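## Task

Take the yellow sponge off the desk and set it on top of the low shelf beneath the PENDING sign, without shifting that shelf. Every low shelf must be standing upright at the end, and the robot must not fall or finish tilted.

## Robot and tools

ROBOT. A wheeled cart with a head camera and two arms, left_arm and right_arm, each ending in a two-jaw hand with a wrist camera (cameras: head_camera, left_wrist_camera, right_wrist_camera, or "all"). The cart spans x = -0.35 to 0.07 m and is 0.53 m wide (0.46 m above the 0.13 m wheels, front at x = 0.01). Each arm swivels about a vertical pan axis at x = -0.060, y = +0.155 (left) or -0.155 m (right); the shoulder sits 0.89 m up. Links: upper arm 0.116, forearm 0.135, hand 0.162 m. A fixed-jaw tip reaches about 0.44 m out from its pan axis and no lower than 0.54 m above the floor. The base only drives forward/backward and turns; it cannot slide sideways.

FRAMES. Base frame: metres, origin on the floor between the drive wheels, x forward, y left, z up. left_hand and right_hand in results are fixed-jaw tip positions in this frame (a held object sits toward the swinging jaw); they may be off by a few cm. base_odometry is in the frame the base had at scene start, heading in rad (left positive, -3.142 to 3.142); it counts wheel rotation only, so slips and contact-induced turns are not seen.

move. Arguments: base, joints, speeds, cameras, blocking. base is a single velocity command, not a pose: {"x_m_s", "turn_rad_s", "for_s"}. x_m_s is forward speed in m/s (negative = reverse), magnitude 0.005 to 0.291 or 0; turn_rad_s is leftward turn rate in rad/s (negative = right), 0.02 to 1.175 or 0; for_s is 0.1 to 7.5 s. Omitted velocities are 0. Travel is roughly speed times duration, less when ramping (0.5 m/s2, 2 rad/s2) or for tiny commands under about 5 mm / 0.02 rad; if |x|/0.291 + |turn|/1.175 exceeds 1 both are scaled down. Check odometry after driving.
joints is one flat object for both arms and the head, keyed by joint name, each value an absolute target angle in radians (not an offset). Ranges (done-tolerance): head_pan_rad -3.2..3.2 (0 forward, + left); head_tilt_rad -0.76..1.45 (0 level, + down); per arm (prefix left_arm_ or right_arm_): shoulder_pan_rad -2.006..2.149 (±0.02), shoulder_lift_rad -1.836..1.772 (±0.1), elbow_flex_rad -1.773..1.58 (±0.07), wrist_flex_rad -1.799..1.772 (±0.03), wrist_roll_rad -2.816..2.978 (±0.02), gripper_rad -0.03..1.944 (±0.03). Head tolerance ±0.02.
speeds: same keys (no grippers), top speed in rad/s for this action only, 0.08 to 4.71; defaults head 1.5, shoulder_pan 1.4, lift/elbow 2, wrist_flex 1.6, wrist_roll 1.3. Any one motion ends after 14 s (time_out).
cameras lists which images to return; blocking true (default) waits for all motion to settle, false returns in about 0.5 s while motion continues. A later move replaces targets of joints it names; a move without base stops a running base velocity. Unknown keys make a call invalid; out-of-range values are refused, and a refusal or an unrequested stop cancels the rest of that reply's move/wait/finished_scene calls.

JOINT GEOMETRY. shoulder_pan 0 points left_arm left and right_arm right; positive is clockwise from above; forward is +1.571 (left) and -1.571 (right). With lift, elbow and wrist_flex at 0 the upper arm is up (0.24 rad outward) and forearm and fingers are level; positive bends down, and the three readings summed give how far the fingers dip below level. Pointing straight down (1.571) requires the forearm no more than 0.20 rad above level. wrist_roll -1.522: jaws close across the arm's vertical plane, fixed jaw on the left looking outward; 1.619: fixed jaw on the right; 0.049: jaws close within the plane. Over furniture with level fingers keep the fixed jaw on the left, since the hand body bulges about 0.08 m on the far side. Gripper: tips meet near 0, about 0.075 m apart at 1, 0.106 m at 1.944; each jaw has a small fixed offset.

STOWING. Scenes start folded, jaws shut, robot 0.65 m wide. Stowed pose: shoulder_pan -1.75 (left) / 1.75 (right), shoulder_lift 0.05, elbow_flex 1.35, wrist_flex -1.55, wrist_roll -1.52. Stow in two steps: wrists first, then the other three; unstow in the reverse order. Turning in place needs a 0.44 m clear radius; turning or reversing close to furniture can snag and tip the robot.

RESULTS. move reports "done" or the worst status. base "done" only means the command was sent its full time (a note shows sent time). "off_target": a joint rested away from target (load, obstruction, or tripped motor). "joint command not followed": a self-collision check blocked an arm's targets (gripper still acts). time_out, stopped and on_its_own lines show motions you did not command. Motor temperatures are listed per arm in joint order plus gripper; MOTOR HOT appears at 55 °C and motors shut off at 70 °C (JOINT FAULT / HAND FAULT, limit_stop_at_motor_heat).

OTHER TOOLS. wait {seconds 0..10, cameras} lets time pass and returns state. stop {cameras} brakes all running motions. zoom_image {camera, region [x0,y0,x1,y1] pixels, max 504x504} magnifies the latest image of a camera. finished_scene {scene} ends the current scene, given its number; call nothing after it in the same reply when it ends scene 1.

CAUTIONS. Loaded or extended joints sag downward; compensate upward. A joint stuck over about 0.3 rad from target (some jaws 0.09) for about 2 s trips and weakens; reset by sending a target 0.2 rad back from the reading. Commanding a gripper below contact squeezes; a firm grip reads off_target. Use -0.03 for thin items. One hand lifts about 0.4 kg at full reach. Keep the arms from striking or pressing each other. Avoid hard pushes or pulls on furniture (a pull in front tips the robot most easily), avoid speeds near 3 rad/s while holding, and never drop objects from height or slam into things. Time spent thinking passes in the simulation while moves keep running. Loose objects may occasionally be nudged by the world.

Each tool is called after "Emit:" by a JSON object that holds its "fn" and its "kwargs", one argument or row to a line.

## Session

Emit:
{"fn": "move", "kwargs": {
  "joints": {"head_pan_rad": 0, "head_tilt_rad": 0.2},
  "cameras": ["head_camera"]
}}

Emit:
{"fn": "move", "kwargs": {
  "joints": {"head_pan_rad": 0.9},
  "cameras": ["head_camera"]
}}

Emit:
{"fn": "move", "kwargs": {
  "joints": {"head_pan_rad": 1.8},
  "cameras": ["head_camera"]
}}

Emit:
{"fn": "move", "kwargs": {
  "joints": {"head_pan_rad": 2.7},
  "cameras": ["head_camera"]
}}

Emit:
{"fn": "move", "kwargs": {
  "joints": {"head_pan_rad": -0.9},
  "cameras": ["head_camera"]
}}

Emit:
{"fn": "move", "kwargs": {
  "joints": {"head_pan_rad": -1.8},
  "cameras": ["head_camera"]
}}

Emit:
{"fn": "move", "kwargs": {
  "joints": {"head_pan_rad": -2.7},
  "cameras": ["head_camera"]
}}

Scene clock: 0.90 s.
Motor temperatures (°C): left_arm=[30 31 30 31 31 29] | right_arm=[29 27 27 27 30 27]
move: done
base_odometry: x=+0.000 y=+0.000 heading=+0.000
base_status: not commanded
joint_positions: head_pan_rad=+0.000 head_tilt_rad=+0.192 left_arm_shoulder_pan_rad=+0.002 left_arm_shoulder_lift_rad=-1.688 left_arm_elbow_flex_rad=+1.459 left_arm_wrist_flex_rad=+0.984 left_arm_wrist_roll_rad=-0.001 left_arm_gripper_rad=+0.000 right_arm_shoulder_pan_rad=+0.004 right_arm_shoulder_lift_rad=-1.732 right_arm_elbow_flex_rad=+1.485 right_arm_wrist_flex_rad=+1.015 right_arm_wrist_roll_rad=+0.000 right_arm_gripper_rad=+0.000
joint_status: all done
left_hand: x=-0.0597 y=+0.3120 z=+0.8286 quat_wxyz=(+0.397, -0.918, +0.023, +0.009) (m; base frame)
right_hand: x=-0.0607 y=-0.3093 z=+0.8243 quat_wxyz=(+0.009, +0.024, +0.920, -0.391) (m; base frame)
pictures: head_camera
Images, in order (width x height): head_camera 644x476.

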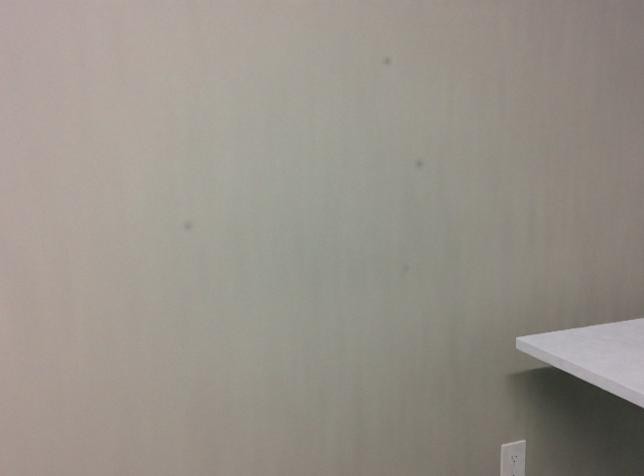

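Scene clock: 2.30 s.
move: done
base_odometry: x=+0.000 y=+0.000 heading=+0.000
base_status: not commanded
joint_positions: head_pan_rad=+0.890 head_tilt_rad=+0.192 left_arm_shoulder_pan_rad=+0.002 left_arm_shoulder_lift_rad=-1.688 left_arm_elbow_flex_rad=+1.459 left_arm_wrist_flex_rad=+0.984 left_arm_wrist_roll_rad=-0.001 left_arm_gripper_rad=+0.000 right_arm_shoulder_pan_rad=+0.004 right_arm_shoulder_lift_rad=-1.732 right_arm_elbow_flex_rad=+1.485 right_arm_wrist_flex_rad=+1.015 right_arm_wrist_roll_rad=+0.000 right_arm_gripper_rad=+0.000
joint_status: all done
left_hand: x=-0.0597 y=+0.3120 z=+0.8286 quat_wxyz=(+0.397, -0.918, +0.023, +0.009) (m; base frame)
right_hand: x=-0.0607 y=-0.3093 z=+0.8243 quat_wxyz=(+0.009, +0.024, +0.920, -0.391) (m; base frame)
pictures: head_camera
Images, in order (width x height): head_camera 644x476.

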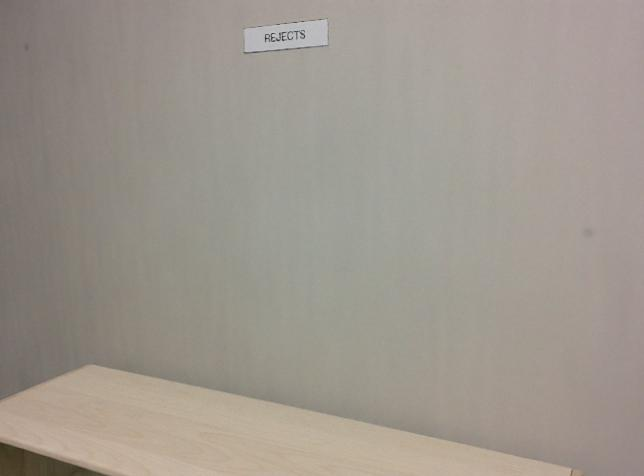

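Scene clock: 3.70 s.
move: done
base_odometry: x=+0.000 y=+0.000 heading=+0.000
base_status: not commanded
joint_positions: head_pan_rad=+1.789 head_tilt_rad=+0.192 left_arm_shoulder_pan_rad=+0.002 left_arm_shoulder_lift_rad=-1.688 left_arm_elbow_flex_rad=+1.459 left_arm_wrist_flex_rad=+0.984 left_arm_wrist_roll_rad=-0.001 left_arm_gripper_rad=+0.000 right_arm_shoulder_pan_rad=+0.004 right_arm_shoulder_lift_rad=-1.732 right_arm_elbow_flex_rad=+1.485 right_arm_wrist_flex_rad=+1.015 right_arm_wrist_roll_rad=+0.000 right_arm_gripper_rad=+0.000
joint_status: all done
left_hand: x=-0.0597 y=+0.3120 z=+0.8286 quat_wxyz=(+0.397, -0.918, +0.023, +0.009) (m; base frame)
right_hand: x=-0.0607 y=-0.3093 z=+0.8243 quat_wxyz=(+0.009, +0.024, +0.920, -0.391) (m; base frame)
pictures: head_camera
Images, in order (width x height): head_camera 644x476.

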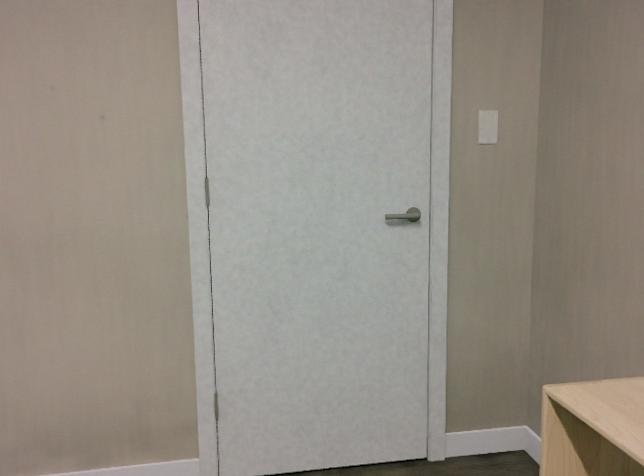

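Scene clock: 5.10 s.
move: done
base_odometry: x=+0.000 y=+0.000 heading=+0.000
base_status: not commanded
joint_positions: head_pan_rad=+2.689 head_tilt_rad=+0.192 left_arm_shoulder_pan_rad=+0.002 left_arm_shoulder_lift_rad=-1.688 left_arm_elbow_flex_rad=+1.459 left_arm_wrist_flex_rad=+0.984 left_arm_wrist_roll_rad=-0.001 left_arm_gripper_rad=+0.000 right_arm_shoulder_pan_rad=+0.004 right_arm_shoulder_lift_rad=-1.732 right_arm_elbow_flex_rad=+1.485 right_arm_wrist_flex_rad=+1.015 right_arm_wrist_roll_rad=+0.000 right_arm_gripper_rad=+0.000
joint_status: all done
left_hand: x=-0.0597 y=+0.3120 z=+0.8286 quat_wxyz=(+0.397, -0.918, +0.023, +0.009) (m; base frame)
right_hand: x=-0.0607 y=-0.3093 z=+0.8243 quat_wxyz=(+0.009, +0.024, +0.920, -0.391) (m; base frame)
pictures: head_camera
Images, in order (width x height): head_camera 644x476.

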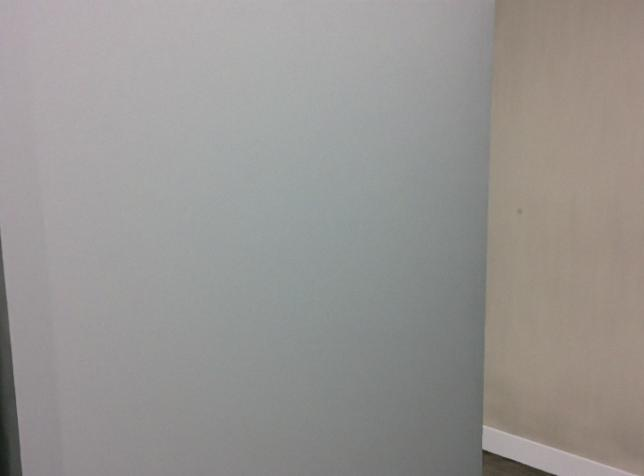

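Scene clock: 8.30 s.
move: done
base_odometry: x=+0.000 y=+0.000 heading=+0.000
base_status: not commanded
joint_positions: head_pan_rad=-0.891 head_tilt_rad=+0.192 left_arm_shoulder_pan_rad=+0.002 left_arm_shoulder_lift_rad=-1.688 left_arm_elbow_flex_rad=+1.459 left_arm_wrist_flex_rad=+0.984 left_arm_wrist_roll_rad=-0.001 left_arm_gripper_rad=+0.000 right_arm_shoulder_pan_rad=+0.004 right_arm_shoulder_lift_rad=-1.732 right_arm_elbow_flex_rad=+1.485 right_arm_wrist_flex_rad=+1.015 right_arm_wrist_roll_rad=+0.000 right_arm_gripper_rad=+0.000
joint_status: all done
left_hand: x=-0.0597 y=+0.3120 z=+0.8286 quat_wxyz=(+0.397, -0.918, +0.023, +0.009) (m; base frame)
right_hand: x=-0.0607 y=-0.3093 z=+0.8243 quat_wxyz=(+0.009, +0.024, +0.920, -0.391) (m; base frame)
pictures: head_camera
Images, in order (width x height): head_camera 644x476.

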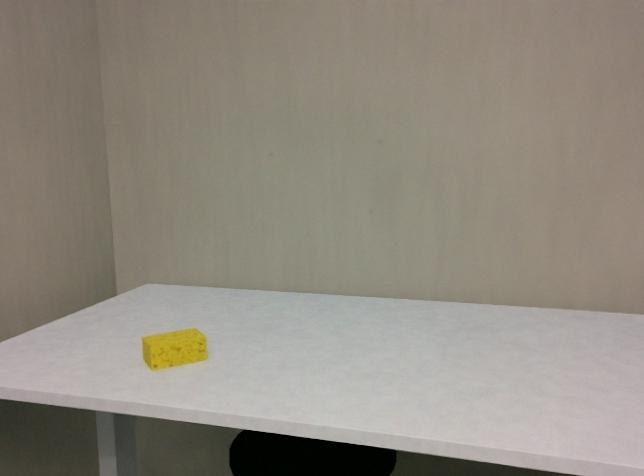

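Scene clock: 9.70 s.
move: done
base_odometry: x=+0.000 y=+0.000 heading=+0.000
base_status: not commanded
joint_positions: head_pan_rad=-1.790 head_tilt_rad=+0.192 left_arm_shoulder_pan_rad=+0.002 left_arm_shoulder_lift_rad=-1.688 left_arm_elbow_flex_rad=+1.459 left_arm_wrist_flex_rad=+0.984 left_arm_wrist_roll_rad=-0.001 left_arm_gripper_rad=+0.000 right_arm_shoulder_pan_rad=+0.004 right_arm_shoulder_lift_rad=-1.732 right_arm_elbow_flex_rad=+1.485 right_arm_wrist_flex_rad=+1.015 right_arm_wrist_roll_rad=+0.000 right_arm_gripper_rad=+0.000
joint_status: all done
left_hand: x=-0.0597 y=+0.3120 z=+0.8286 quat_wxyz=(+0.397, -0.918, +0.023, +0.009) (m; base frame)
right_hand: x=-0.0607 y=-0.3093 z=+0.8243 quat_wxyz=(+0.009, +0.024, +0.920, -0.391) (m; base frame)
pictures: head_camera
Images, in order (width x height): head_camera 644x476.

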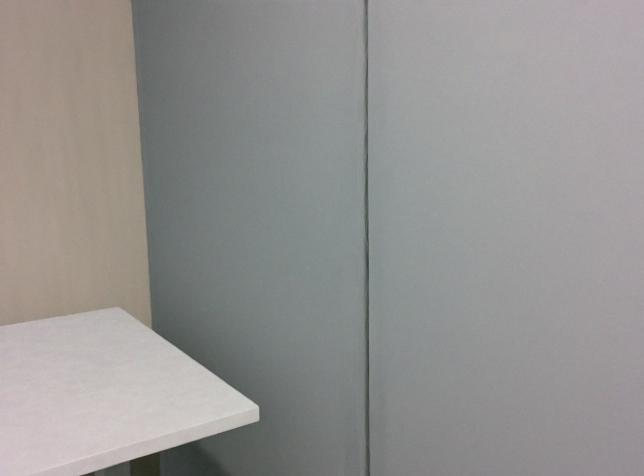

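Scene clock: 11.10 s.
move: done
base_odometry: x=+0.000 y=+0.000 heading=+0.000
base_status: not commanded
joint_positions: head_pan_rad=-2.691 head_tilt_rad=+0.192 left_arm_shoulder_pan_rad=+0.002 left_arm_shoulder_lift_rad=-1.688 left_arm_elbow_flex_rad=+1.459 left_arm_wrist_flex_rad=+0.984 left_arm_wrist_roll_rad=-0.001 left_arm_gripper_rad=+0.000 right_arm_shoulder_pan_rad=+0.004 right_arm_shoulder_lift_rad=-1.732 right_arm_elbow_flex_rad=+1.485 right_arm_wrist_flex_rad=+1.015 right_arm_wrist_roll_rad=+0.000 right_arm_gripper_rad=+0.000
joint_status: all done
left_hand: x=-0.0597 y=+0.3120 z=+0.8286 quat_wxyz=(+0.397, -0.918, +0.023, +0.009) (m; base frame)
right_hand: x=-0.0607 y=-0.3093 z=+0.8243 quat_wxyz=(+0.009, +0.024, +0.920, -0.391) (m; base frame)
pictures: head_camera
Images, in order (width x height): head_camera 644x476.

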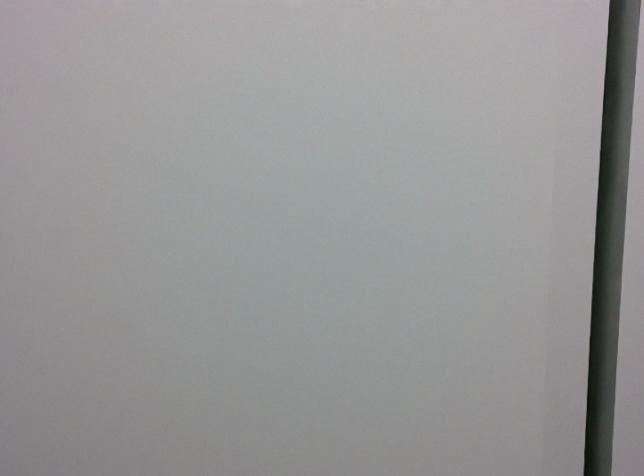

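Emit:
{"fn": "move", "kwargs": {
  "joints": {"right_arm_shoulder_pan_rad": -1.571, "left_arm_shoulder_pan_rad": 1.571, "head_pan_rad": 0, "head_tilt_rad": 0.6}
}}

Emit:
{"fn": "move", "kwargs": {
  "joints": {"right_arm_shoulder_lift_rad": -1.0, "right_arm_elbow_flex_rad": 0.8, "right_arm_wrist_flex_rad": 0.8, "right_arm_wrist_roll_rad": -1.522, "left_arm_shoulder_lift_rad": -1.0, "left_arm_elbow_flex_rad": 0.8, "left_arm_wrist_flex_rad": 0.8, "left_arm_wrist_roll_rad": -1.77, "left_arm_gripper_rad": 1.85},
  "base": {"turn_rad_s": -0.4, "for_s": 0.82}
}}

Emit:
{"fn": "move", "kwargs": {
  "base": {"x_m_s": 0.22, "for_s": 3.0}
}}

Emit:
{"fn": "move", "kwargs": {
  "base": {"turn_rad_s": -0.6, "for_s": 1.36},
  "cameras": ["head_camera"]
}}

Scene clock: 56.47 s.
move: done
base_odometry: x=+0.000 y=+0.000 heading=+0.000
base_status: not commanded
joint_positions: head_pan_rad=-0.011 head_tilt_rad=+0.593 left_arm_shoulder_pan_rad=+1.566 left_arm_shoulder_lift_rad=-1.688 left_arm_elbow_flex_rad=+1.459 left_arm_wrist_flex_rad=+0.984 left_arm_wrist_roll_rad=-0.001 left_arm_gripper_rad=+0.000 right_arm_shoulder_pan_rad=-1.565 right_arm_shoulder_lift_rad=-1.732 right_arm_elbow_flex_rad=+1.485 right_arm_wrist_flex_rad=+1.015 right_arm_wrist_roll_rad=+0.000 right_arm_gripper_rad=+0.000
joint_status: all done
left_hand: x=+0.0970 y=+0.1557 z=+0.8286 quat_wxyz=(+0.288, -0.634, +0.663, -0.273) (m; base frame)
right_hand: x=+0.0943 y=-0.1559 z=+0.8243 quat_wxyz=(+0.282, -0.633, +0.668, -0.270) (m; base frame)
pictures: none

Scene clock: 58.60 s.
move: done
base_odometry: x=+0.000 y=+0.000 heading=-0.334
base_status: done (sent for 0.83 of 0.83 s)
joint_positions: head_pan_rad=-0.011 head_tilt_rad=+0.593 left_arm_shoulder_pan_rad=+1.568 left_arm_shoulder_lift_rad=-1.004 left_arm_elbow_flex_rad=+0.838 left_arm_wrist_flex_rad=+0.813 left_arm_wrist_roll_rad=-1.765 left_arm_gripper_rad=+1.842 right_arm_shoulder_pan_rad=-1.564 right_arm_shoulder_lift_rad=-1.005 right_arm_elbow_flex_rad=+0.847 right_arm_wrist_flex_rad=+0.813 right_arm_wrist_roll_rad=-1.514 right_arm_gripper_rad=+0.000
joint_status: all done
left_hand: x=+0.1517 y=+0.1632 z=+0.9100 quat_wxyz=(+0.442, +0.107, +0.889, +0.055) (m; base frame)
right_hand: x=+0.1500 y=-0.1488 z=+0.9064 quat_wxyz=(+0.442, +0.000, +0.897, -0.003) (m; base frame)
pictures: none

Scene clock: 62.50 s.
move: done
base_odometry: x=+0.623 y=-0.217 heading=-0.334
base_status: done (sent for 3 of 3 s)
joint_positions: head_pan_rad=-0.011 head_tilt_rad=+0.593 left_arm_shoulder_pan_rad=+1.568 left_arm_shoulder_lift_rad=-1.004 left_arm_elbow_flex_rad=+0.838 left_arm_wrist_flex_rad=+0.813 left_arm_wrist_roll_rad=-1.765 left_arm_gripper_rad=+1.842 right_arm_shoulder_pan_rad=-1.564 right_arm_shoulder_lift_rad=-1.005 right_arm_elbow_flex_rad=+0.846 right_arm_wrist_flex_rad=+0.813 right_arm_wrist_roll_rad=-1.514 right_arm_gripper_rad=+0.000
joint_status: not commanded
left_hand: x=+0.1517 y=+0.1632 z=+0.9100 quat_wxyz=(+0.442, +0.107, +0.889, +0.055) (m; base frame)
right_hand: x=+0.1501 y=-0.1488 z=+0.9068 quat_wxyz=(+0.443, +0.000, +0.897, -0.003) (m; base frame)
pictures: none

Scene clock: 64.63 s.
move: done
base_odometry: x=+0.623 y=-0.217 heading=-1.153
base_status: done (sent for 1.37 of 1.37 s)
joint_positions: head_pan_rad=-0.011 head_tilt_rad=+0.593 left_arm_shoulder_pan_rad=+1.569 left_arm_shoulder_lift_rad=-1.004 left_arm_elbow_flex_rad=+0.838 left_arm_wrist_flex_rad=+0.813 left_arm_wrist_roll_rad=-1.765 left_arm_gripper_rad=+1.842 right_arm_shoulder_pan_rad=-1.565 right_arm_shoulder_lift_rad=-1.005 right_arm_elbow_flex_rad=+0.846 right_arm_wrist_flex_rad=+0.813 right_arm_wrist_roll_rad=-1.514 right_arm_gripper_rad=+0.000
joint_status: not commanded
left_hand: x=+0.1517 y=+0.1628 z=+0.9100 quat_wxyz=(+0.442, +0.108, +0.889, +0.054) (m; base frame)
right_hand: x=+0.1501 y=-0.1485 z=+0.9068 quat_wxyz=(+0.443, -0.001, +0.897, -0.003) (m; base frame)
pictures: head_camera
Images, in order (width x height): head_camera 644x476.

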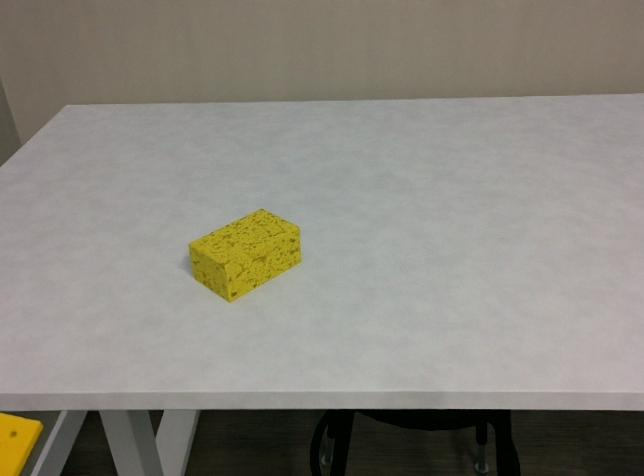

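Emit:
{"fn": "move", "kwargs": {
  "base": {"x_m_s": 0.2, "for_s": 1.39},
  "joints": {"left_arm_wrist_roll_rad": -1.83, "head_tilt_rad": 0.95, "left_arm_shoulder_pan_rad": 1.57}
}}

Emit:
{"fn": "move", "kwargs": {
  "joints": {"left_arm_shoulder_lift_rad": 0.5, "left_arm_elbow_flex_rad": -0.7, "left_arm_wrist_flex_rad": 0.9},
  "cameras": ["head_camera", "left_wrist_camera"]
}}

Scene clock: 83.93 s.
move: done
base_odometry: x=+0.736 y=-0.474 heading=-1.155
base_status: done (sent for 1.4 of 1.4 s)
joint_positions: head_pan_rad=-0.011 head_tilt_rad=+0.944 left_arm_shoulder_pan_rad=+1.569 left_arm_shoulder_lift_rad=-1.004 left_arm_elbow_flex_rad=+0.838 left_arm_wrist_flex_rad=+0.813 left_arm_wrist_roll_rad=-1.826 left_arm_gripper_rad=+1.842 right_arm_shoulder_pan_rad=-1.565 right_arm_shoulder_lift_rad=-1.005 right_arm_elbow_flex_rad=+0.846 right_arm_wrist_flex_rad=+0.813 right_arm_wrist_roll_rad=-1.514 right_arm_gripper_rad=+0.000
joint_status: all done
left_hand: x=+0.1520 y=+0.1627 z=+0.9104 quat_wxyz=(+0.440, +0.135, +0.885, +0.068) (m; base frame)
right_hand: x=+0.1501 y=-0.1485 z=+0.9068 quat_wxyz=(+0.443, -0.001, +0.897, -0.003) (m; base frame)
pictures: none

Scene clock: 85.67 s.
move: done
base_odometry: x=+0.736 y=-0.474 heading=-1.155
base_status: not commanded
joint_positions: head_pan_rad=-0.011 head_tilt_rad=+0.944 left_arm_shoulder_pan_rad=+1.569 left_arm_shoulder_lift_rad=+0.511 left_arm_elbow_flex_rad=-0.662 left_arm_wrist_flex_rad=+0.898 left_arm_wrist_roll_rad=-1.826 left_arm_gripper_rad=+1.842 right_arm_shoulder_pan_rad=-1.565 right_arm_shoulder_lift_rad=-1.005 right_arm_elbow_flex_rad=+0.846 right_arm_wrist_flex_rad=+0.813 right_arm_wrist_roll_rad=-1.514 right_arm_gripper_rad=+0.000
joint_status: all done
left_hand: x=+0.3017 y=+0.1629 z=+0.8964 quat_wxyz=(+0.396, +0.138, +0.906, +0.061) (m; base frame)
right_hand: x=+0.1501 y=-0.1485 z=+0.9068 quat_wxyz=(+0.443, -0.001, +0.897, -0.003) (m; base frame)
pictures: head_camera, left_wrist_camera
Images, in order (width x height): head_camera 644x476, left_wrist_camera 644x476.

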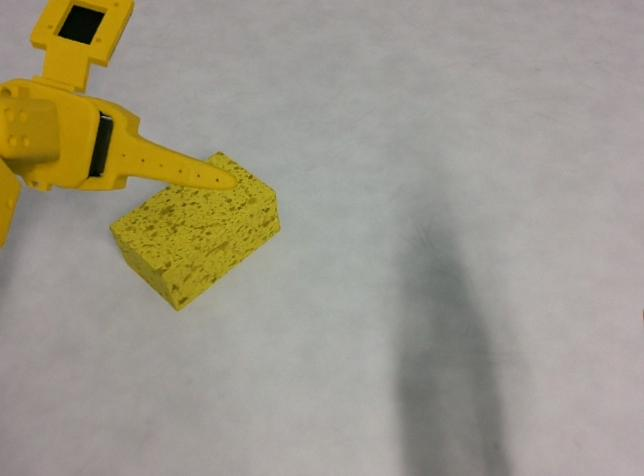

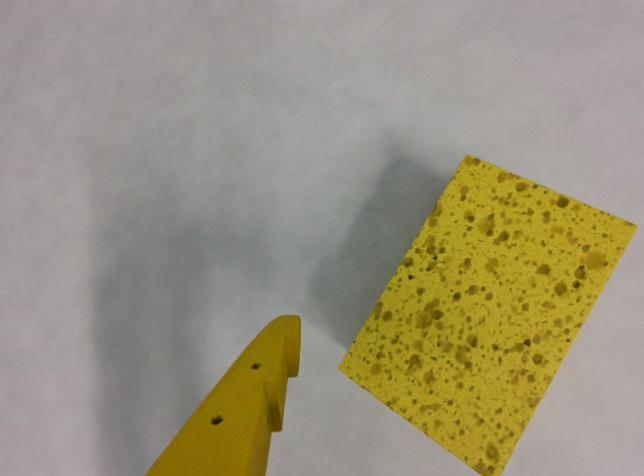

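Emit:
{"fn": "move", "kwargs": {
  "joints": {"left_arm_shoulder_pan_rad": 1.59, "left_arm_shoulder_lift_rad": 0.83, "left_arm_elbow_flex_rad": -0.73, "left_arm_wrist_flex_rad": 0.58},
  "speeds": {"left_arm_shoulder_lift_rad": 0.5, "left_arm_elbow_flex_rad": 0.5, "left_arm_wrist_flex_rad": 0.5},
  "cameras": ["head_camera", "left_wrist_camera"]
}}

Scene clock: 96.13 s.
move: done
base_odometry: x=+0.736 y=-0.474 heading=-1.155
base_status: not commanded
joint_positions: head_pan_rad=-0.011 head_tilt_rad=+0.944 left_arm_shoulder_pan_rad=+1.586 left_arm_shoulder_lift_rad=+0.846 left_arm_elbow_flex_rad=-0.693 left_arm_wrist_flex_rad=+0.593 left_arm_wrist_roll_rad=-1.826 left_arm_gripper_rad=+1.842 right_arm_shoulder_pan_rad=-1.564 right_arm_shoulder_lift_rad=-1.005 right_arm_elbow_flex_rad=+0.846 right_arm_wrist_flex_rad=+0.813 right_arm_wrist_roll_rad=-1.514 right_arm_gripper_rad=+0.000
joint_status: all done
left_hand: x=+0.3268 y=+0.1564 z=+0.8250 quat_wxyz=(+0.397, +0.146, +0.904, +0.058) (m; base frame)
right_hand: x=+0.1501 y=-0.1488 z=+0.9068 quat_wxyz=(+0.443, +0.000, +0.897, -0.003) (m; base frame)
pictures: head_camera, left_wrist_camera
Images, in order (width x height): head_camera 644x476, left_wrist_camera 644x476.

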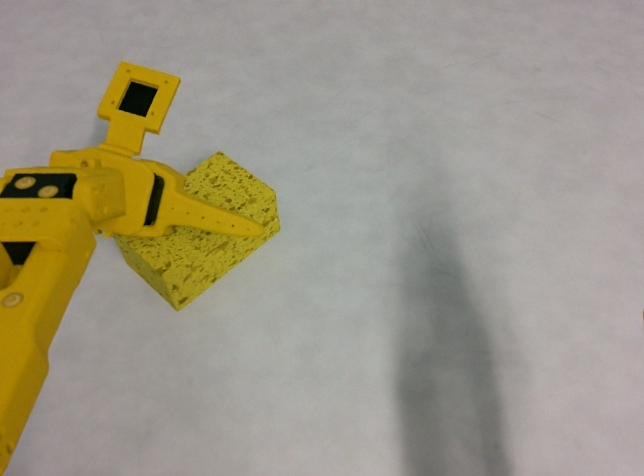

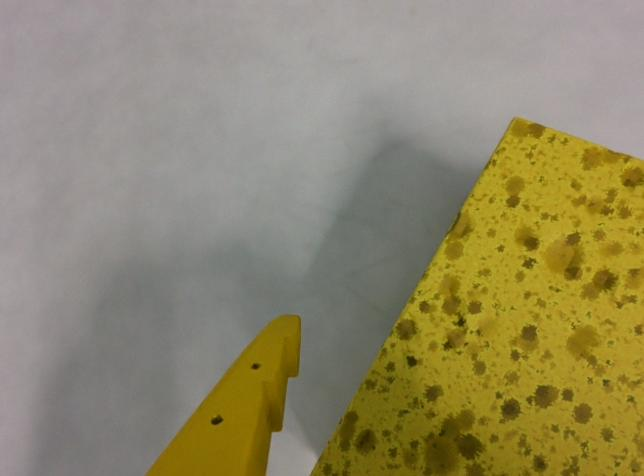

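Emit:
{"fn": "move", "kwargs": {
  "joints": {"left_arm_shoulder_pan_rad": 1.63}
}}

Emit:
{"fn": "move", "kwargs": {
  "joints": {"left_arm_shoulder_lift_rad": 0.875},
  "speeds": {"left_arm_shoulder_lift_rad": 0.3},
  "cameras": ["head_camera", "left_wrist_camera"]
}}

Scene clock: 102.63 s.
move: done
base_odometry: x=+0.736 y=-0.474 heading=-1.155
base_status: not commanded
joint_positions: head_pan_rad=-0.011 head_tilt_rad=+0.944 left_arm_shoulder_pan_rad=+1.626 left_arm_shoulder_lift_rad=+0.846 left_arm_elbow_flex_rad=-0.693 left_arm_wrist_flex_rad=+0.593 left_arm_wrist_roll_rad=-1.835 left_arm_gripper_rad=+1.842 right_arm_shoulder_pan_rad=-1.564 right_arm_shoulder_lift_rad=-1.005 right_arm_elbow_flex_rad=+0.846 right_arm_wrist_flex_rad=+0.813 right_arm_wrist_roll_rad=-1.514 right_arm_gripper_rad=+0.000
joint_status: all done
left_hand: x=+0.3266 y=+0.1410 z=+0.8250 quat_wxyz=(+0.398, +0.168, +0.901, +0.052) (m; base frame)
right_hand: x=+0.1501 y=-0.1488 z=+0.9068 quat_wxyz=(+0.443, +0.000, +0.897, -0.003) (m; base frame)
pictures: none

Scene clock: 103.23 s.
move: done
base_odometry: x=+0.736 y=-0.474 heading=-1.155
base_status: not commanded
joint_positions: head_pan_rad=-0.011 head_tilt_rad=+0.944 left_arm_shoulder_pan_rad=+1.622 left_arm_shoulder_lift_rad=+0.889 left_arm_elbow_flex_rad=-0.696 left_arm_wrist_flex_rad=+0.591 left_arm_wrist_roll_rad=-1.835 left_arm_gripper_rad=+1.842 right_arm_shoulder_pan_rad=-1.564 right_arm_shoulder_lift_rad=-1.005 right_arm_elbow_flex_rad=+0.846 right_arm_wrist_flex_rad=+0.813 right_arm_wrist_roll_rad=-1.514 right_arm_gripper_rad=+0.000
joint_status: all done
left_hand: x=+0.3240 y=+0.1429 z=+0.8107 quat_wxyz=(+0.380, +0.167, +0.908, +0.050) (m; base frame)
right_hand: x=+0.1501 y=-0.1488 z=+0.9068 quat_wxyz=(+0.443, +0.000, +0.897, -0.003) (m; base frame)
pictures: head_camera, left_wrist_camera
Images, in order (width x height): head_camera 644x476, left_wrist_camera 644x476.

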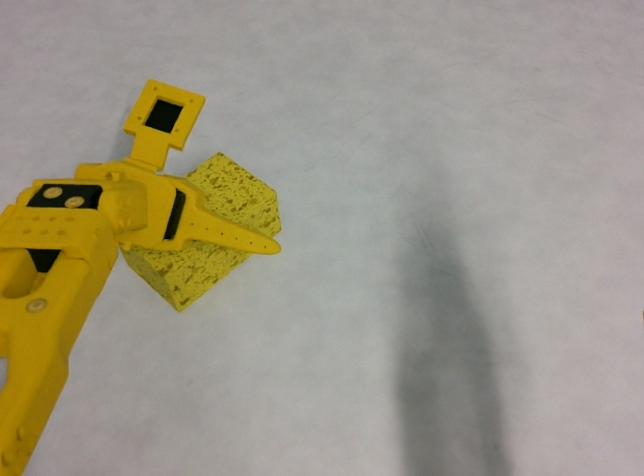

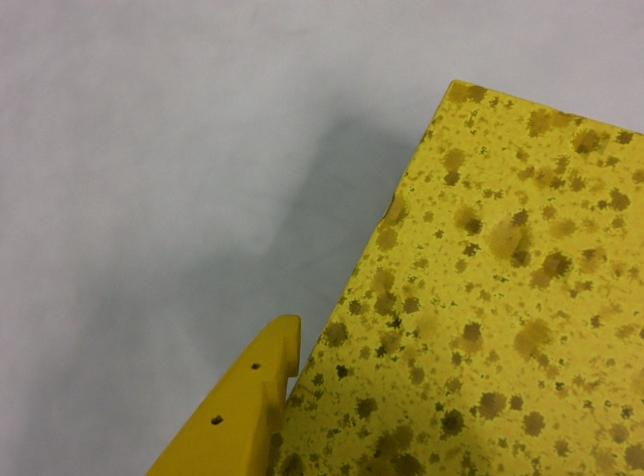

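Emit:
{"fn": "move", "kwargs": {
  "joints": {"left_arm_gripper_rad": 0.65},
  "cameras": ["head_camera", "left_wrist_camera"]
}}

Emit:
{"fn": "move", "kwargs": {
  "joints": {"left_arm_gripper_rad": 0.78, "left_arm_shoulder_lift_rad": 0.5, "left_arm_wrist_flex_rad": 0.99},
  "speeds": {"left_arm_shoulder_lift_rad": 0.6, "left_arm_wrist_flex_rad": 0.6},
  "cameras": ["head_camera"]
}}

Scene clock: 109.43 s.
move: off_target
base_odometry: x=+0.736 y=-0.474 heading=-1.155
base_status: not commanded
joint_positions: head_pan_rad=-0.011 head_tilt_rad=+0.944 left_arm_shoulder_pan_rad=+1.632 left_arm_shoulder_lift_rad=+0.889 left_arm_elbow_flex_rad=-0.701 left_arm_wrist_flex_rad=+0.589 left_arm_wrist_roll_rad=-1.826 left_arm_gripper_rad=+0.856 right_arm_shoulder_pan_rad=-1.564 right_arm_shoulder_lift_rad=-1.005 right_arm_elbow_flex_rad=+0.846 right_arm_wrist_flex_rad=+0.813 right_arm_wrist_roll_rad=-1.514 right_arm_gripper_rad=+0.000
joint_status: left_arm_gripper_rad off_target (ended at +0.856, target +0.650)
left_hand: x=+0.3245 y=+0.1388 z=+0.8120 quat_wxyz=(+0.383, +0.168, +0.907, +0.047) (m; base frame)
right_hand: x=+0.1501 y=-0.1488 z=+0.9068 quat_wxyz=(+0.443, +0.000, +0.897, -0.003) (m; base frame)
pictures: head_camera, left_wrist_camera
Images, in order (width x height): head_camera 644x476, left_wrist_camera 644x476.

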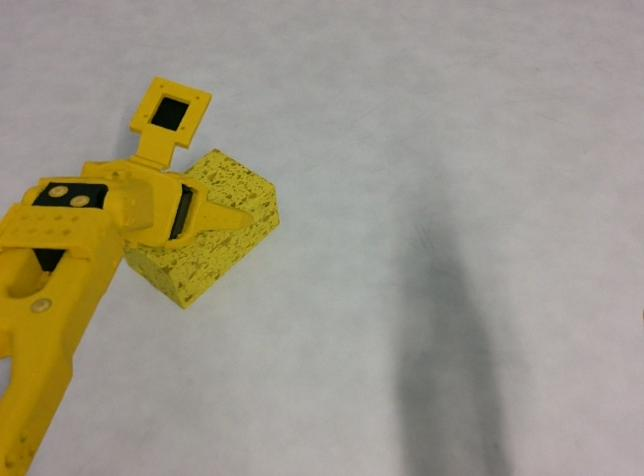

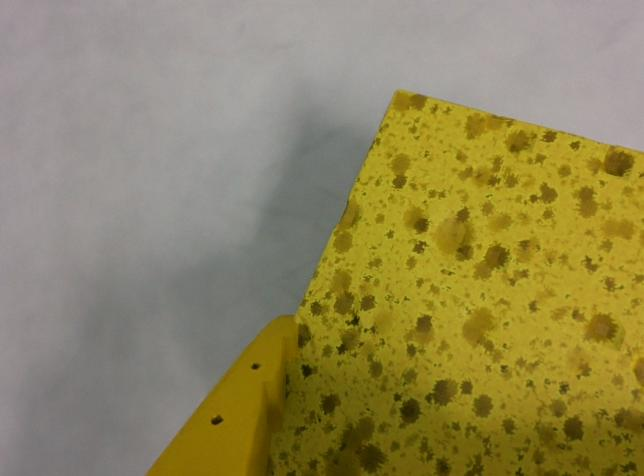

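Scene clock: 110.70 s.
move: off_target
base_odometry: x=+0.736 y=-0.474 heading=-1.155
base_status: not commanded
joint_positions: head_pan_rad=-0.011 head_tilt_rad=+0.944 left_arm_shoulder_pan_rad=+1.629 left_arm_shoulder_lift_rad=+0.568 left_arm_elbow_flex_rad=-0.704 left_arm_wrist_flex_rad=+0.988 left_arm_wrist_roll_rad=-1.835 left_arm_gripper_rad=+0.857 right_arm_shoulder_pan_rad=-1.564 right_arm_shoulder_lift_rad=-1.005 right_arm_elbow_flex_rad=+0.846 right_arm_wrist_flex_rad=+0.813 right_arm_wrist_roll_rad=-1.514 right_arm_gripper_rad=+0.000
joint_status: left_arm_gripper_rad off_target (ended at +0.858, target +0.780); the others done
left_hand: x=+0.2946 y=+0.1417 z=+0.8777 quat_wxyz=(+0.348, +0.173, +0.920, +0.045) (m; base frame)
right_hand: x=+0.1501 y=-0.1488 z=+0.9068 quat_wxyz=(+0.443, +0.000, +0.897, -0.003) (m; base frame)
pictures: head_camera
Images, in order (width x height): head_camera 644x476.

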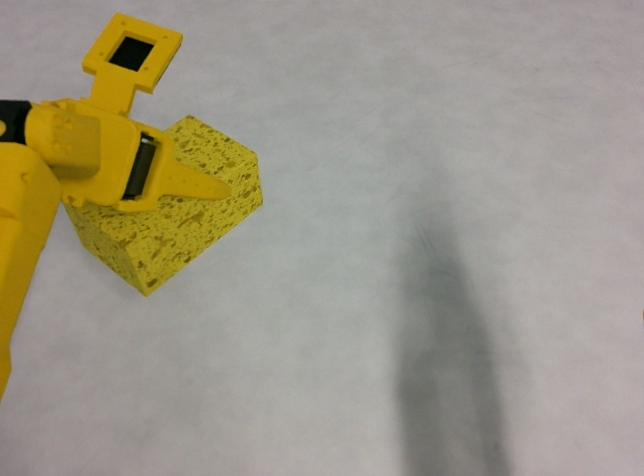

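Emit:
{"fn": "move", "kwargs": {
  "base": {"x_m_s": -0.2, "for_s": 1.75}
}}

Emit:
{"fn": "move", "kwargs": {
  "base": {"turn_rad_s": -0.8, "for_s": 3.52},
  "joints": {"left_arm_shoulder_lift_rad": -0.4, "left_arm_elbow_flex_rad": 0.5, "left_arm_wrist_flex_rad": 0.69, "head_tilt_rad": 0.35, "left_arm_shoulder_pan_rad": 1.571},
  "speeds": {"left_arm_shoulder_lift_rad": 0.6, "left_arm_elbow_flex_rad": 0.8, "left_arm_wrist_flex_rad": 0.2},
  "cameras": ["head_camera"]
}}

Scene clock: 147.07 s.
move: done
base_odometry: x=+0.593 y=-0.150 heading=-1.150
base_status: done (sent for 1.77 of 1.77 s)
joint_positions: head_pan_rad=-0.011 head_tilt_rad=+0.944 left_arm_shoulder_pan_rad=+1.629 left_arm_shoulder_lift_rad=+0.568 left_arm_elbow_flex_rad=-0.704 left_arm_wrist_flex_rad=+0.988 left_arm_wrist_roll_rad=-1.835 left_arm_gripper_rad=+0.857 right_arm_shoulder_pan_rad=-1.564 right_arm_shoulder_lift_rad=-1.005 right_arm_elbow_flex_rad=+0.846 right_arm_wrist_flex_rad=+0.813 right_arm_wrist_roll_rad=-1.514 right_arm_gripper_rad=+0.000
joint_status: not commanded
left_hand: x=+0.2946 y=+0.1417 z=+0.8777 quat_wxyz=(+0.348, +0.173, +0.920, +0.045) (m; base frame)
right_hand: x=+0.1501 y=-0.1488 z=+0.9068 quat_wxyz=(+0.443, +0.000, +0.897, -0.003) (m; base frame)
pictures: none

Scene clock: 151.33 s.
move: done
base_odometry: x=+0.593 y=-0.150 heading=+2.304
base_status: done (sent for 3.53 of 3.53 s)
joint_positions: head_pan_rad=-0.011 head_tilt_rad=+0.362 left_arm_shoulder_pan_rad=+1.577 left_arm_shoulder_lift_rad=-0.360 left_arm_elbow_flex_rad=+0.505 left_arm_wrist_flex_rad=+0.703 left_arm_wrist_roll_rad=-1.835 left_arm_gripper_rad=+0.857 right_arm_shoulder_pan_rad=-1.564 right_arm_shoulder_lift_rad=-1.005 right_arm_elbow_flex_rad=+0.846 right_arm_wrist_flex_rad=+0.813 right_arm_wrist_roll_rad=-1.514 right_arm_gripper_rad=+0.000
joint_status: all done
left_hand: x=+0.1990 y=+0.1608 z=+0.8759 quat_wxyz=(+0.349, +0.149, +0.924, +0.054) (m; base frame)
right_hand: x=+0.1501 y=-0.1488 z=+0.9068 quat_wxyz=(+0.443, +0.000, +0.897, -0.003) (m; base frame)
pictures: head_camera
Images, in order (width x height): head_camera 644x476.

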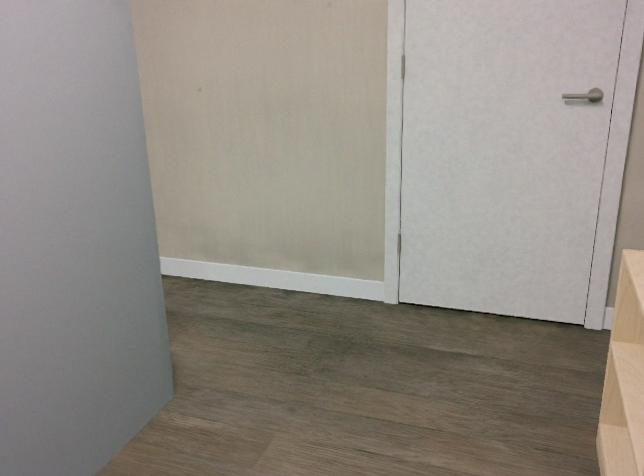

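Emit:
{"fn": "move", "kwargs": {
  "base": {"x_m_s": 0.28, "for_s": 7.5}
}}

Emit:
{"fn": "move", "kwargs": {
  "base": {"turn_rad_s": 0.7, "for_s": 1.89},
  "cameras": ["head_camera"]
}}

Emit:
{"fn": "move", "kwargs": {
  "joints": {"head_pan_rad": 0.7, "head_tilt_rad": 0.2},
  "cameras": ["head_camera"]
}}

Scene clock: 172.80 s.
move: done
base_odometry: x=-0.810 y=+1.412 heading=+2.302
base_status: done (sent for 7.5 of 7.5 s)
joint_positions: head_pan_rad=-0.011 head_tilt_rad=+0.362 left_arm_shoulder_pan_rad=+1.577 left_arm_shoulder_lift_rad=-0.361 left_arm_elbow_flex_rad=+0.505 left_arm_wrist_flex_rad=+0.703 left_arm_wrist_roll_rad=-1.835 left_arm_gripper_rad=+0.857 right_arm_shoulder_pan_rad=-1.564 right_arm_shoulder_lift_rad=-1.005 right_arm_elbow_flex_rad=+0.846 right_arm_wrist_flex_rad=+0.813 right_arm_wrist_roll_rad=-1.514 right_arm_gripper_rad=+0.000
joint_status: not commanded
left_hand: x=+0.1991 y=+0.1608 z=+0.8762 quat_wxyz=(+0.350, +0.149, +0.923, +0.054) (m; base frame)
right_hand: x=+0.1501 y=-0.1488 z=+0.9068 quat_wxyz=(+0.443, +0.000, +0.897, -0.003) (m; base frame)
pictures: none

Scene clock: 175.43 s.
move: done
base_odometry: x=-0.810 y=+1.412 heading=-2.651
base_status: done (sent for 1.9 of 1.9 s)
joint_positions: head_pan_rad=-0.011 head_tilt_rad=+0.362 left_arm_shoulder_pan_rad=+1.568 left_arm_shoulder_lift_rad=-0.361 left_arm_elbow_flex_rad=+0.505 left_arm_wrist_flex_rad=+0.703 left_arm_wrist_roll_rad=-1.835 left_arm_gripper_rad=+0.857 right_arm_shoulder_pan_rad=-1.570 right_arm_shoulder_lift_rad=-1.005 right_arm_elbow_flex_rad=+0.846 right_arm_wrist_flex_rad=+0.813 right_arm_wrist_roll_rad=-1.514 right_arm_gripper_rad=+0.000
joint_status: not commanded
left_hand: x=+0.1990 y=+0.1632 z=+0.8762 quat_wxyz=(+0.350, +0.145, +0.924, +0.056) (m; base frame)
right_hand: x=+0.1500 y=-0.1475 z=+0.9068 quat_wxyz=(+0.443, -0.003, +0.897, -0.002) (m; base frame)
pictures: head_camera
Images, in order (width x height): head_camera 644x476.

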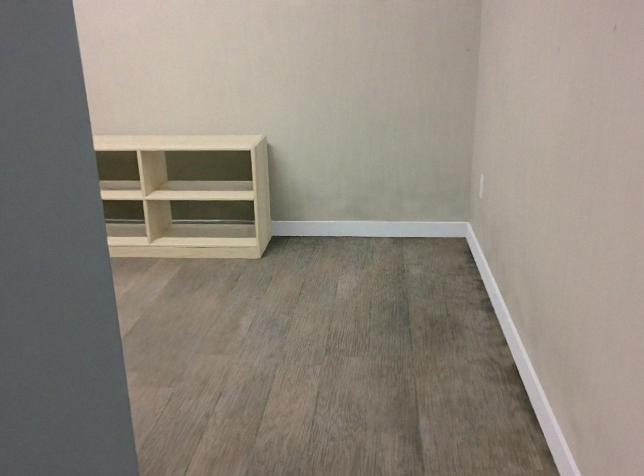

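Scene clock: 176.70 s.
move: done
base_odometry: x=-0.810 y=+1.412 heading=-2.651
base_status: not commanded
joint_positions: head_pan_rad=+0.689 head_tilt_rad=+0.212 left_arm_shoulder_pan_rad=+1.568 left_arm_shoulder_lift_rad=-0.361 left_arm_elbow_flex_rad=+0.505 left_arm_wrist_flex_rad=+0.703 left_arm_wrist_roll_rad=-1.835 left_arm_gripper_rad=+0.857 right_arm_shoulder_pan_rad=-1.570 right_arm_shoulder_lift_rad=-1.005 right_arm_elbow_flex_rad=+0.846 right_arm_wrist_flex_rad=+0.813 right_arm_wrist_roll_rad=-1.514 right_arm_gripper_rad=+0.000
joint_status: all done
left_hand: x=+0.1990 y=+0.1632 z=+0.8762 quat_wxyz=(+0.350, +0.145, +0.924, +0.056) (m; base frame)
right_hand: x=+0.1500 y=-0.1475 z=+0.9068 quat_wxyz=(+0.443, -0.003, +0.897, -0.002) (m; base frame)
pictures: head_camera
Images, in order (width x height): head_camera 644x476.

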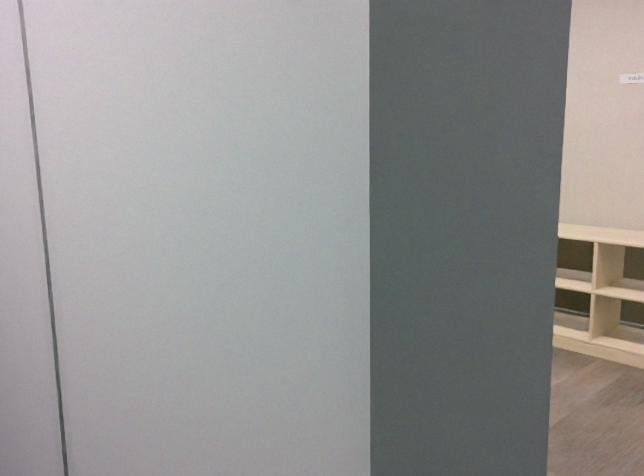

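Emit:
{"fn": "move", "kwargs": {
  "base": {"x_m_s": 0.25, "for_s": 5.8},
  "joints": {"head_pan_rad": 0.3, "head_tilt_rad": 0.1},
  "cameras": ["head_camera"]
}}

Scene clock: 193.60 s.
move: done
base_odometry: x=-2.090 y=+0.729 heading=-2.651
base_status: done (sent for 5.8 of 5.8 s)
joint_positions: head_pan_rad=+0.310 head_tilt_rad=+0.110 left_arm_shoulder_pan_rad=+1.568 left_arm_shoulder_lift_rad=-0.361 left_arm_elbow_flex_rad=+0.505 left_arm_wrist_flex_rad=+0.703 left_arm_wrist_roll_rad=-1.835 left_arm_gripper_rad=+0.857 right_arm_shoulder_pan_rad=-1.570 right_arm_shoulder_lift_rad=-1.005 right_arm_elbow_flex_rad=+0.846 right_arm_wrist_flex_rad=+0.813 right_arm_wrist_roll_rad=-1.514 right_arm_gripper_rad=+0.000
joint_status: all done
left_hand: x=+0.1990 y=+0.1632 z=+0.8762 quat_wxyz=(+0.350, +0.145, +0.924, +0.056) (m; base frame)
right_hand: x=+0.1500 y=-0.1475 z=+0.9068 quat_wxyz=(+0.443, -0.003, +0.897, -0.002) (m; base frame)
pictures: head_camera
Images, in order (width x height): head_camera 644x476.

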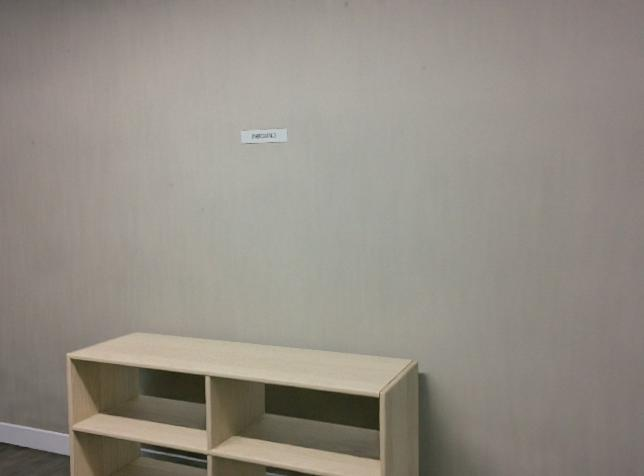

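Emit:
{"fn": "zoom_image", "kwargs": {
  "camera": "head_camera",
  "region": [220, 110, 310, 160]
}}

Scaled by 5.600.

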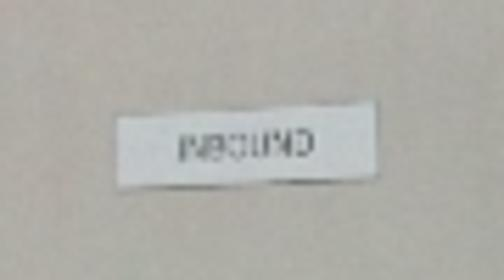

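Emit:
{"fn": "move", "kwargs": {
  "joints": {"head_pan_rad": 1.15, "head_tilt_rad": 0.1},
  "cameras": ["head_camera"]
}}

Emit:
{"fn": "move", "kwargs": {
  "joints": {"head_pan_rad": 2.0},
  "cameras": ["head_camera"]
}}

Emit:
{"fn": "move", "kwargs": {
  "joints": {"head_pan_rad": -0.6},
  "cameras": ["head_camera"]
}}

Scene clock: 206.13 s.
move: done
base_odometry: x=-2.090 y=+0.729 heading=-2.651
base_status: not commanded
joint_positions: head_pan_rad=+1.140 head_tilt_rad=+0.110 left_arm_shoulder_pan_rad=+1.568 left_arm_shoulder_lift_rad=-0.361 left_arm_elbow_flex_rad=+0.505 left_arm_wrist_flex_rad=+0.703 left_arm_wrist_roll_rad=-1.835 left_arm_gripper_rad=+0.857 right_arm_shoulder_pan_rad=-1.570 right_arm_shoulder_lift_rad=-1.005 right_arm_elbow_flex_rad=+0.846 right_arm_wrist_flex_rad=+0.813 right_arm_wrist_roll_rad=-1.514 right_arm_gripper_rad=+0.000
joint_status: all done
left_hand: x=+0.1990 y=+0.1632 z=+0.8762 quat_wxyz=(+0.350, +0.145, +0.924, +0.056) (m; base frame)
right_hand: x=+0.1500 y=-0.1475 z=+0.9068 quat_wxyz=(+0.443, -0.003, +0.897, -0.002) (m; base frame)
pictures: head_camera
Images, in order (width x height): head_camera 644x476.

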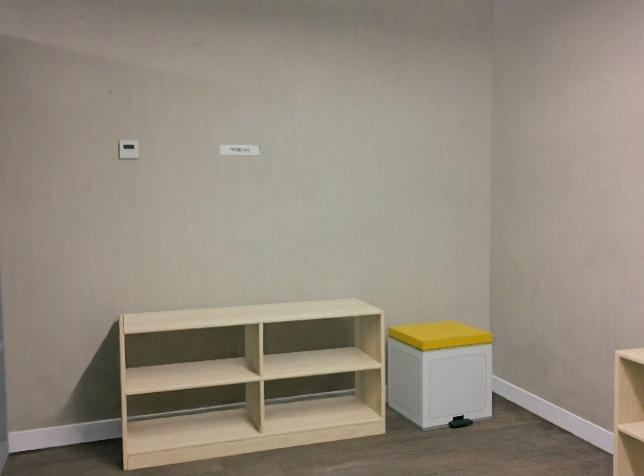

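Scene clock: 207.50 s.
move: done
base_odometry: x=-2.090 y=+0.729 heading=-2.651
base_status: not commanded
joint_positions: head_pan_rad=+1.989 head_tilt_rad=+0.110 left_arm_shoulder_pan_rad=+1.568 left_arm_shoulder_lift_rad=-0.361 left_arm_elbow_flex_rad=+0.505 left_arm_wrist_flex_rad=+0.703 left_arm_wrist_roll_rad=-1.835 left_arm_gripper_rad=+0.857 right_arm_shoulder_pan_rad=-1.570 right_arm_shoulder_lift_rad=-1.005 right_arm_elbow_flex_rad=+0.846 right_arm_wrist_flex_rad=+0.813 right_arm_wrist_roll_rad=-1.514 right_arm_gripper_rad=+0.000
joint_status: all done
left_hand: x=+0.1990 y=+0.1632 z=+0.8762 quat_wxyz=(+0.350, +0.145, +0.924, +0.056) (m; base frame)
right_hand: x=+0.1500 y=-0.1475 z=+0.9068 quat_wxyz=(+0.443, -0.003, +0.897, -0.002) (m; base frame)
pictures: head_camera
Images, in order (width x height): head_camera 644x476.

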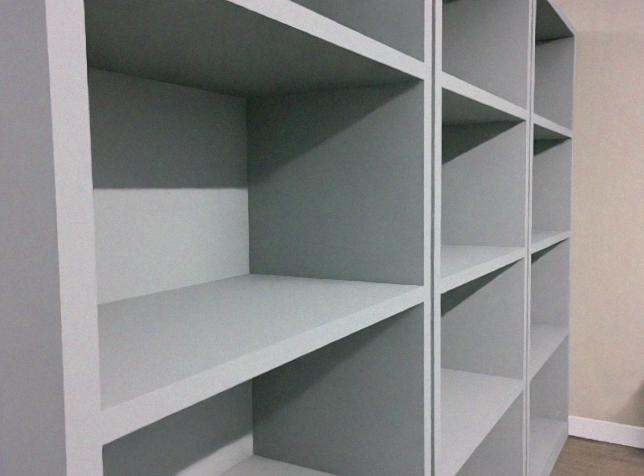

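Scene clock: 210.03 s.
move: done
base_odometry: x=-2.090 y=+0.729 heading=-2.651
base_status: not commanded
joint_positions: head_pan_rad=-0.591 head_tilt_rad=+0.110 left_arm_shoulder_pan_rad=+1.568 left_arm_shoulder_lift_rad=-0.361 left_arm_elbow_flex_rad=+0.505 left_arm_wrist_flex_rad=+0.703 left_arm_wrist_roll_rad=-1.835 left_arm_gripper_rad=+0.857 right_arm_shoulder_pan_rad=-1.570 right_arm_shoulder_lift_rad=-1.005 right_arm_elbow_flex_rad=+0.846 right_arm_wrist_flex_rad=+0.813 right_arm_wrist_roll_rad=-1.514 right_arm_gripper_rad=+0.000
joint_status: all done
left_hand: x=+0.1990 y=+0.1632 z=+0.8762 quat_wxyz=(+0.350, +0.145, +0.924, +0.056) (m; base frame)
right_hand: x=+0.1500 y=-0.1475 z=+0.9068 quat_wxyz=(+0.443, -0.003, +0.897, -0.002) (m; base frame)
pictures: head_camera
Images, in order (width x height): head_camera 644x476.

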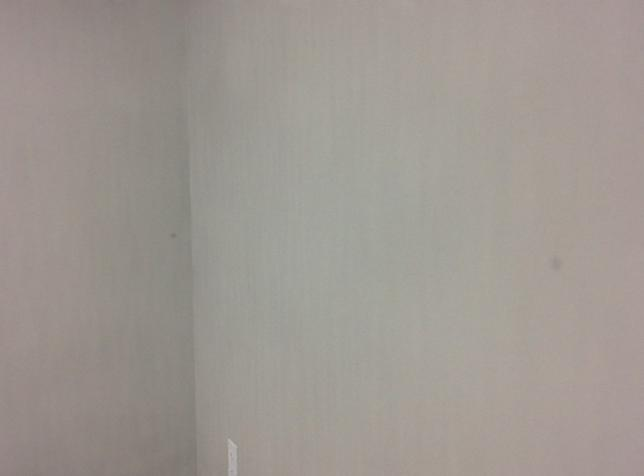

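Emit:
{"fn": "move", "kwargs": {
  "base": {"x_m_s": 0.2, "for_s": 1.75},
  "joints": {"head_pan_rad": 0, "head_tilt_rad": 0.35}
}}

Emit:
{"fn": "move", "kwargs": {
  "base": {"turn_rad_s": 0.7, "for_s": 2.0}
}}

Emit:
{"fn": "move", "kwargs": {
  "base": {"x_m_s": 0.27, "for_s": 5.6},
  "cameras": ["head_camera"]
}}

Emit:
{"fn": "move", "kwargs": {
  "joints": {"head_tilt_rad": -0.1},
  "cameras": ["head_camera"]
}}

Scene clock: 233.30 s.
move: done
base_odometry: x=-2.401 y=+0.562 heading=-2.651
base_status: done (sent for 1.77 of 1.77 s)
joint_positions: head_pan_rad=-0.011 head_tilt_rad=+0.342 left_arm_shoulder_pan_rad=+1.568 left_arm_shoulder_lift_rad=-0.361 left_arm_elbow_flex_rad=+0.505 left_arm_wrist_flex_rad=+0.703 left_arm_wrist_roll_rad=-1.835 left_arm_gripper_rad=+0.857 right_arm_shoulder_pan_rad=-1.570 right_arm_shoulder_lift_rad=-1.005 right_arm_elbow_flex_rad=+0.846 right_arm_wrist_flex_rad=+0.813 right_arm_wrist_roll_rad=-1.514 right_arm_gripper_rad=+0.000
joint_status: all done
left_hand: x=+0.1990 y=+0.1632 z=+0.8762 quat_wxyz=(+0.350, +0.145, +0.924, +0.056) (m; base frame)
right_hand: x=+0.1500 y=-0.1475 z=+0.9068 quat_wxyz=(+0.443, -0.003, +0.897, -0.002) (m; base frame)
pictures: none

Scene clock: 235.97 s.
move: done
base_odometry: x=-2.401 y=+0.563 heading=-1.251
base_status: done (sent for 2 of 2 s)
joint_positions: head_pan_rad=-0.011 head_tilt_rad=+0.342 left_arm_shoulder_pan_rad=+1.568 left_arm_shoulder_lift_rad=-0.361 left_arm_elbow_flex_rad=+0.505 left_arm_wrist_flex_rad=+0.703 left_arm_wrist_roll_rad=-1.835 left_arm_gripper_rad=+0.857 right_arm_shoulder_pan_rad=-1.571 right_arm_shoulder_lift_rad=-1.004 right_arm_elbow_flex_rad=+0.846 right_arm_wrist_flex_rad=+0.813 right_arm_wrist_roll_rad=-1.514 right_arm_gripper_rad=+0.000
joint_status: not commanded
left_hand: x=+0.1990 y=+0.1632 z=+0.8762 quat_wxyz=(+0.350, +0.145, +0.924, +0.056) (m; base frame)
right_hand: x=+0.1500 y=-0.1472 z=+0.9065 quat_wxyz=(+0.442, -0.004, +0.897, -0.002) (m; base frame)
pictures: none

Scene clock: 242.63 s.
move: done
base_odometry: x=-1.923 y=-0.873 heading=-1.248
base_status: done (sent for 5.6 of 5.6 s)
joint_positions: head_pan_rad=-0.011 head_tilt_rad=+0.342 left_arm_shoulder_pan_rad=+1.568 left_arm_shoulder_lift_rad=-0.361 left_arm_elbow_flex_rad=+0.505 left_arm_wrist_flex_rad=+0.703 left_arm_wrist_roll_rad=-1.835 left_arm_gripper_rad=+0.857 right_arm_shoulder_pan_rad=-1.571 right_arm_shoulder_lift_rad=-1.005 right_arm_elbow_flex_rad=+0.846 right_arm_wrist_flex_rad=+0.813 right_arm_wrist_roll_rad=-1.514 right_arm_gripper_rad=+0.000
joint_status: not commanded
left_hand: x=+0.1990 y=+0.1632 z=+0.8762 quat_wxyz=(+0.350, +0.145, +0.924, +0.056) (m; base frame)
right_hand: x=+0.1500 y=-0.1472 z=+0.9068 quat_wxyz=(+0.443, -0.004, +0.897, -0.002) (m; base frame)
pictures: head_camera
Images, in order (width x height): head_camera 644x476.

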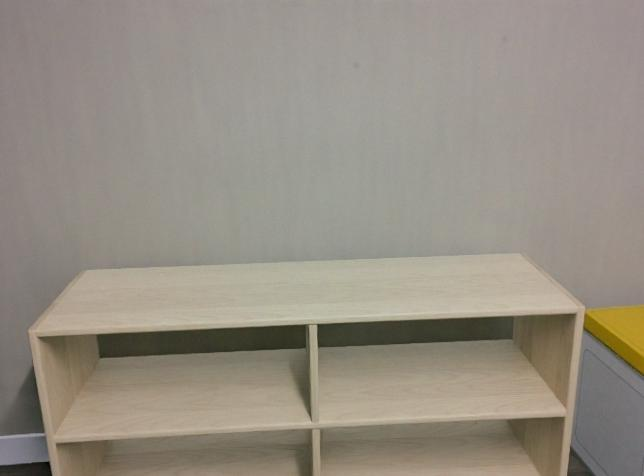

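Scene clock: 243.73 s.
move: done
base_odometry: x=-1.923 y=-0.873 heading=-1.248
base_status: not commanded
joint_positions: head_pan_rad=-0.011 head_tilt_rad=-0.090 left_arm_shoulder_pan_rad=+1.568 left_arm_shoulder_lift_rad=-0.361 left_arm_elbow_flex_rad=+0.505 left_arm_wrist_flex_rad=+0.703 left_arm_wrist_roll_rad=-1.835 left_arm_gripper_rad=+0.857 right_arm_shoulder_pan_rad=-1.571 right_arm_shoulder_lift_rad=-1.005 right_arm_elbow_flex_rad=+0.846 right_arm_wrist_flex_rad=+0.813 right_arm_wrist_roll_rad=-1.514 right_arm_gripper_rad=+0.000
joint_status: all done
left_hand: x=+0.1990 y=+0.1632 z=+0.8762 quat_wxyz=(+0.350, +0.145, +0.924, +0.056) (m; base frame)
right_hand: x=+0.1500 y=-0.1472 z=+0.9068 quat_wxyz=(+0.443, -0.004, +0.897, -0.002) (m; base frame)
pictures: head_camera
Images, in order (width x height): head_camera 644x476.

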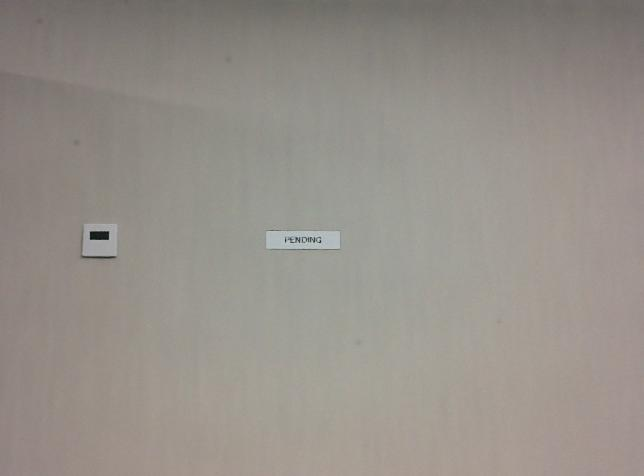

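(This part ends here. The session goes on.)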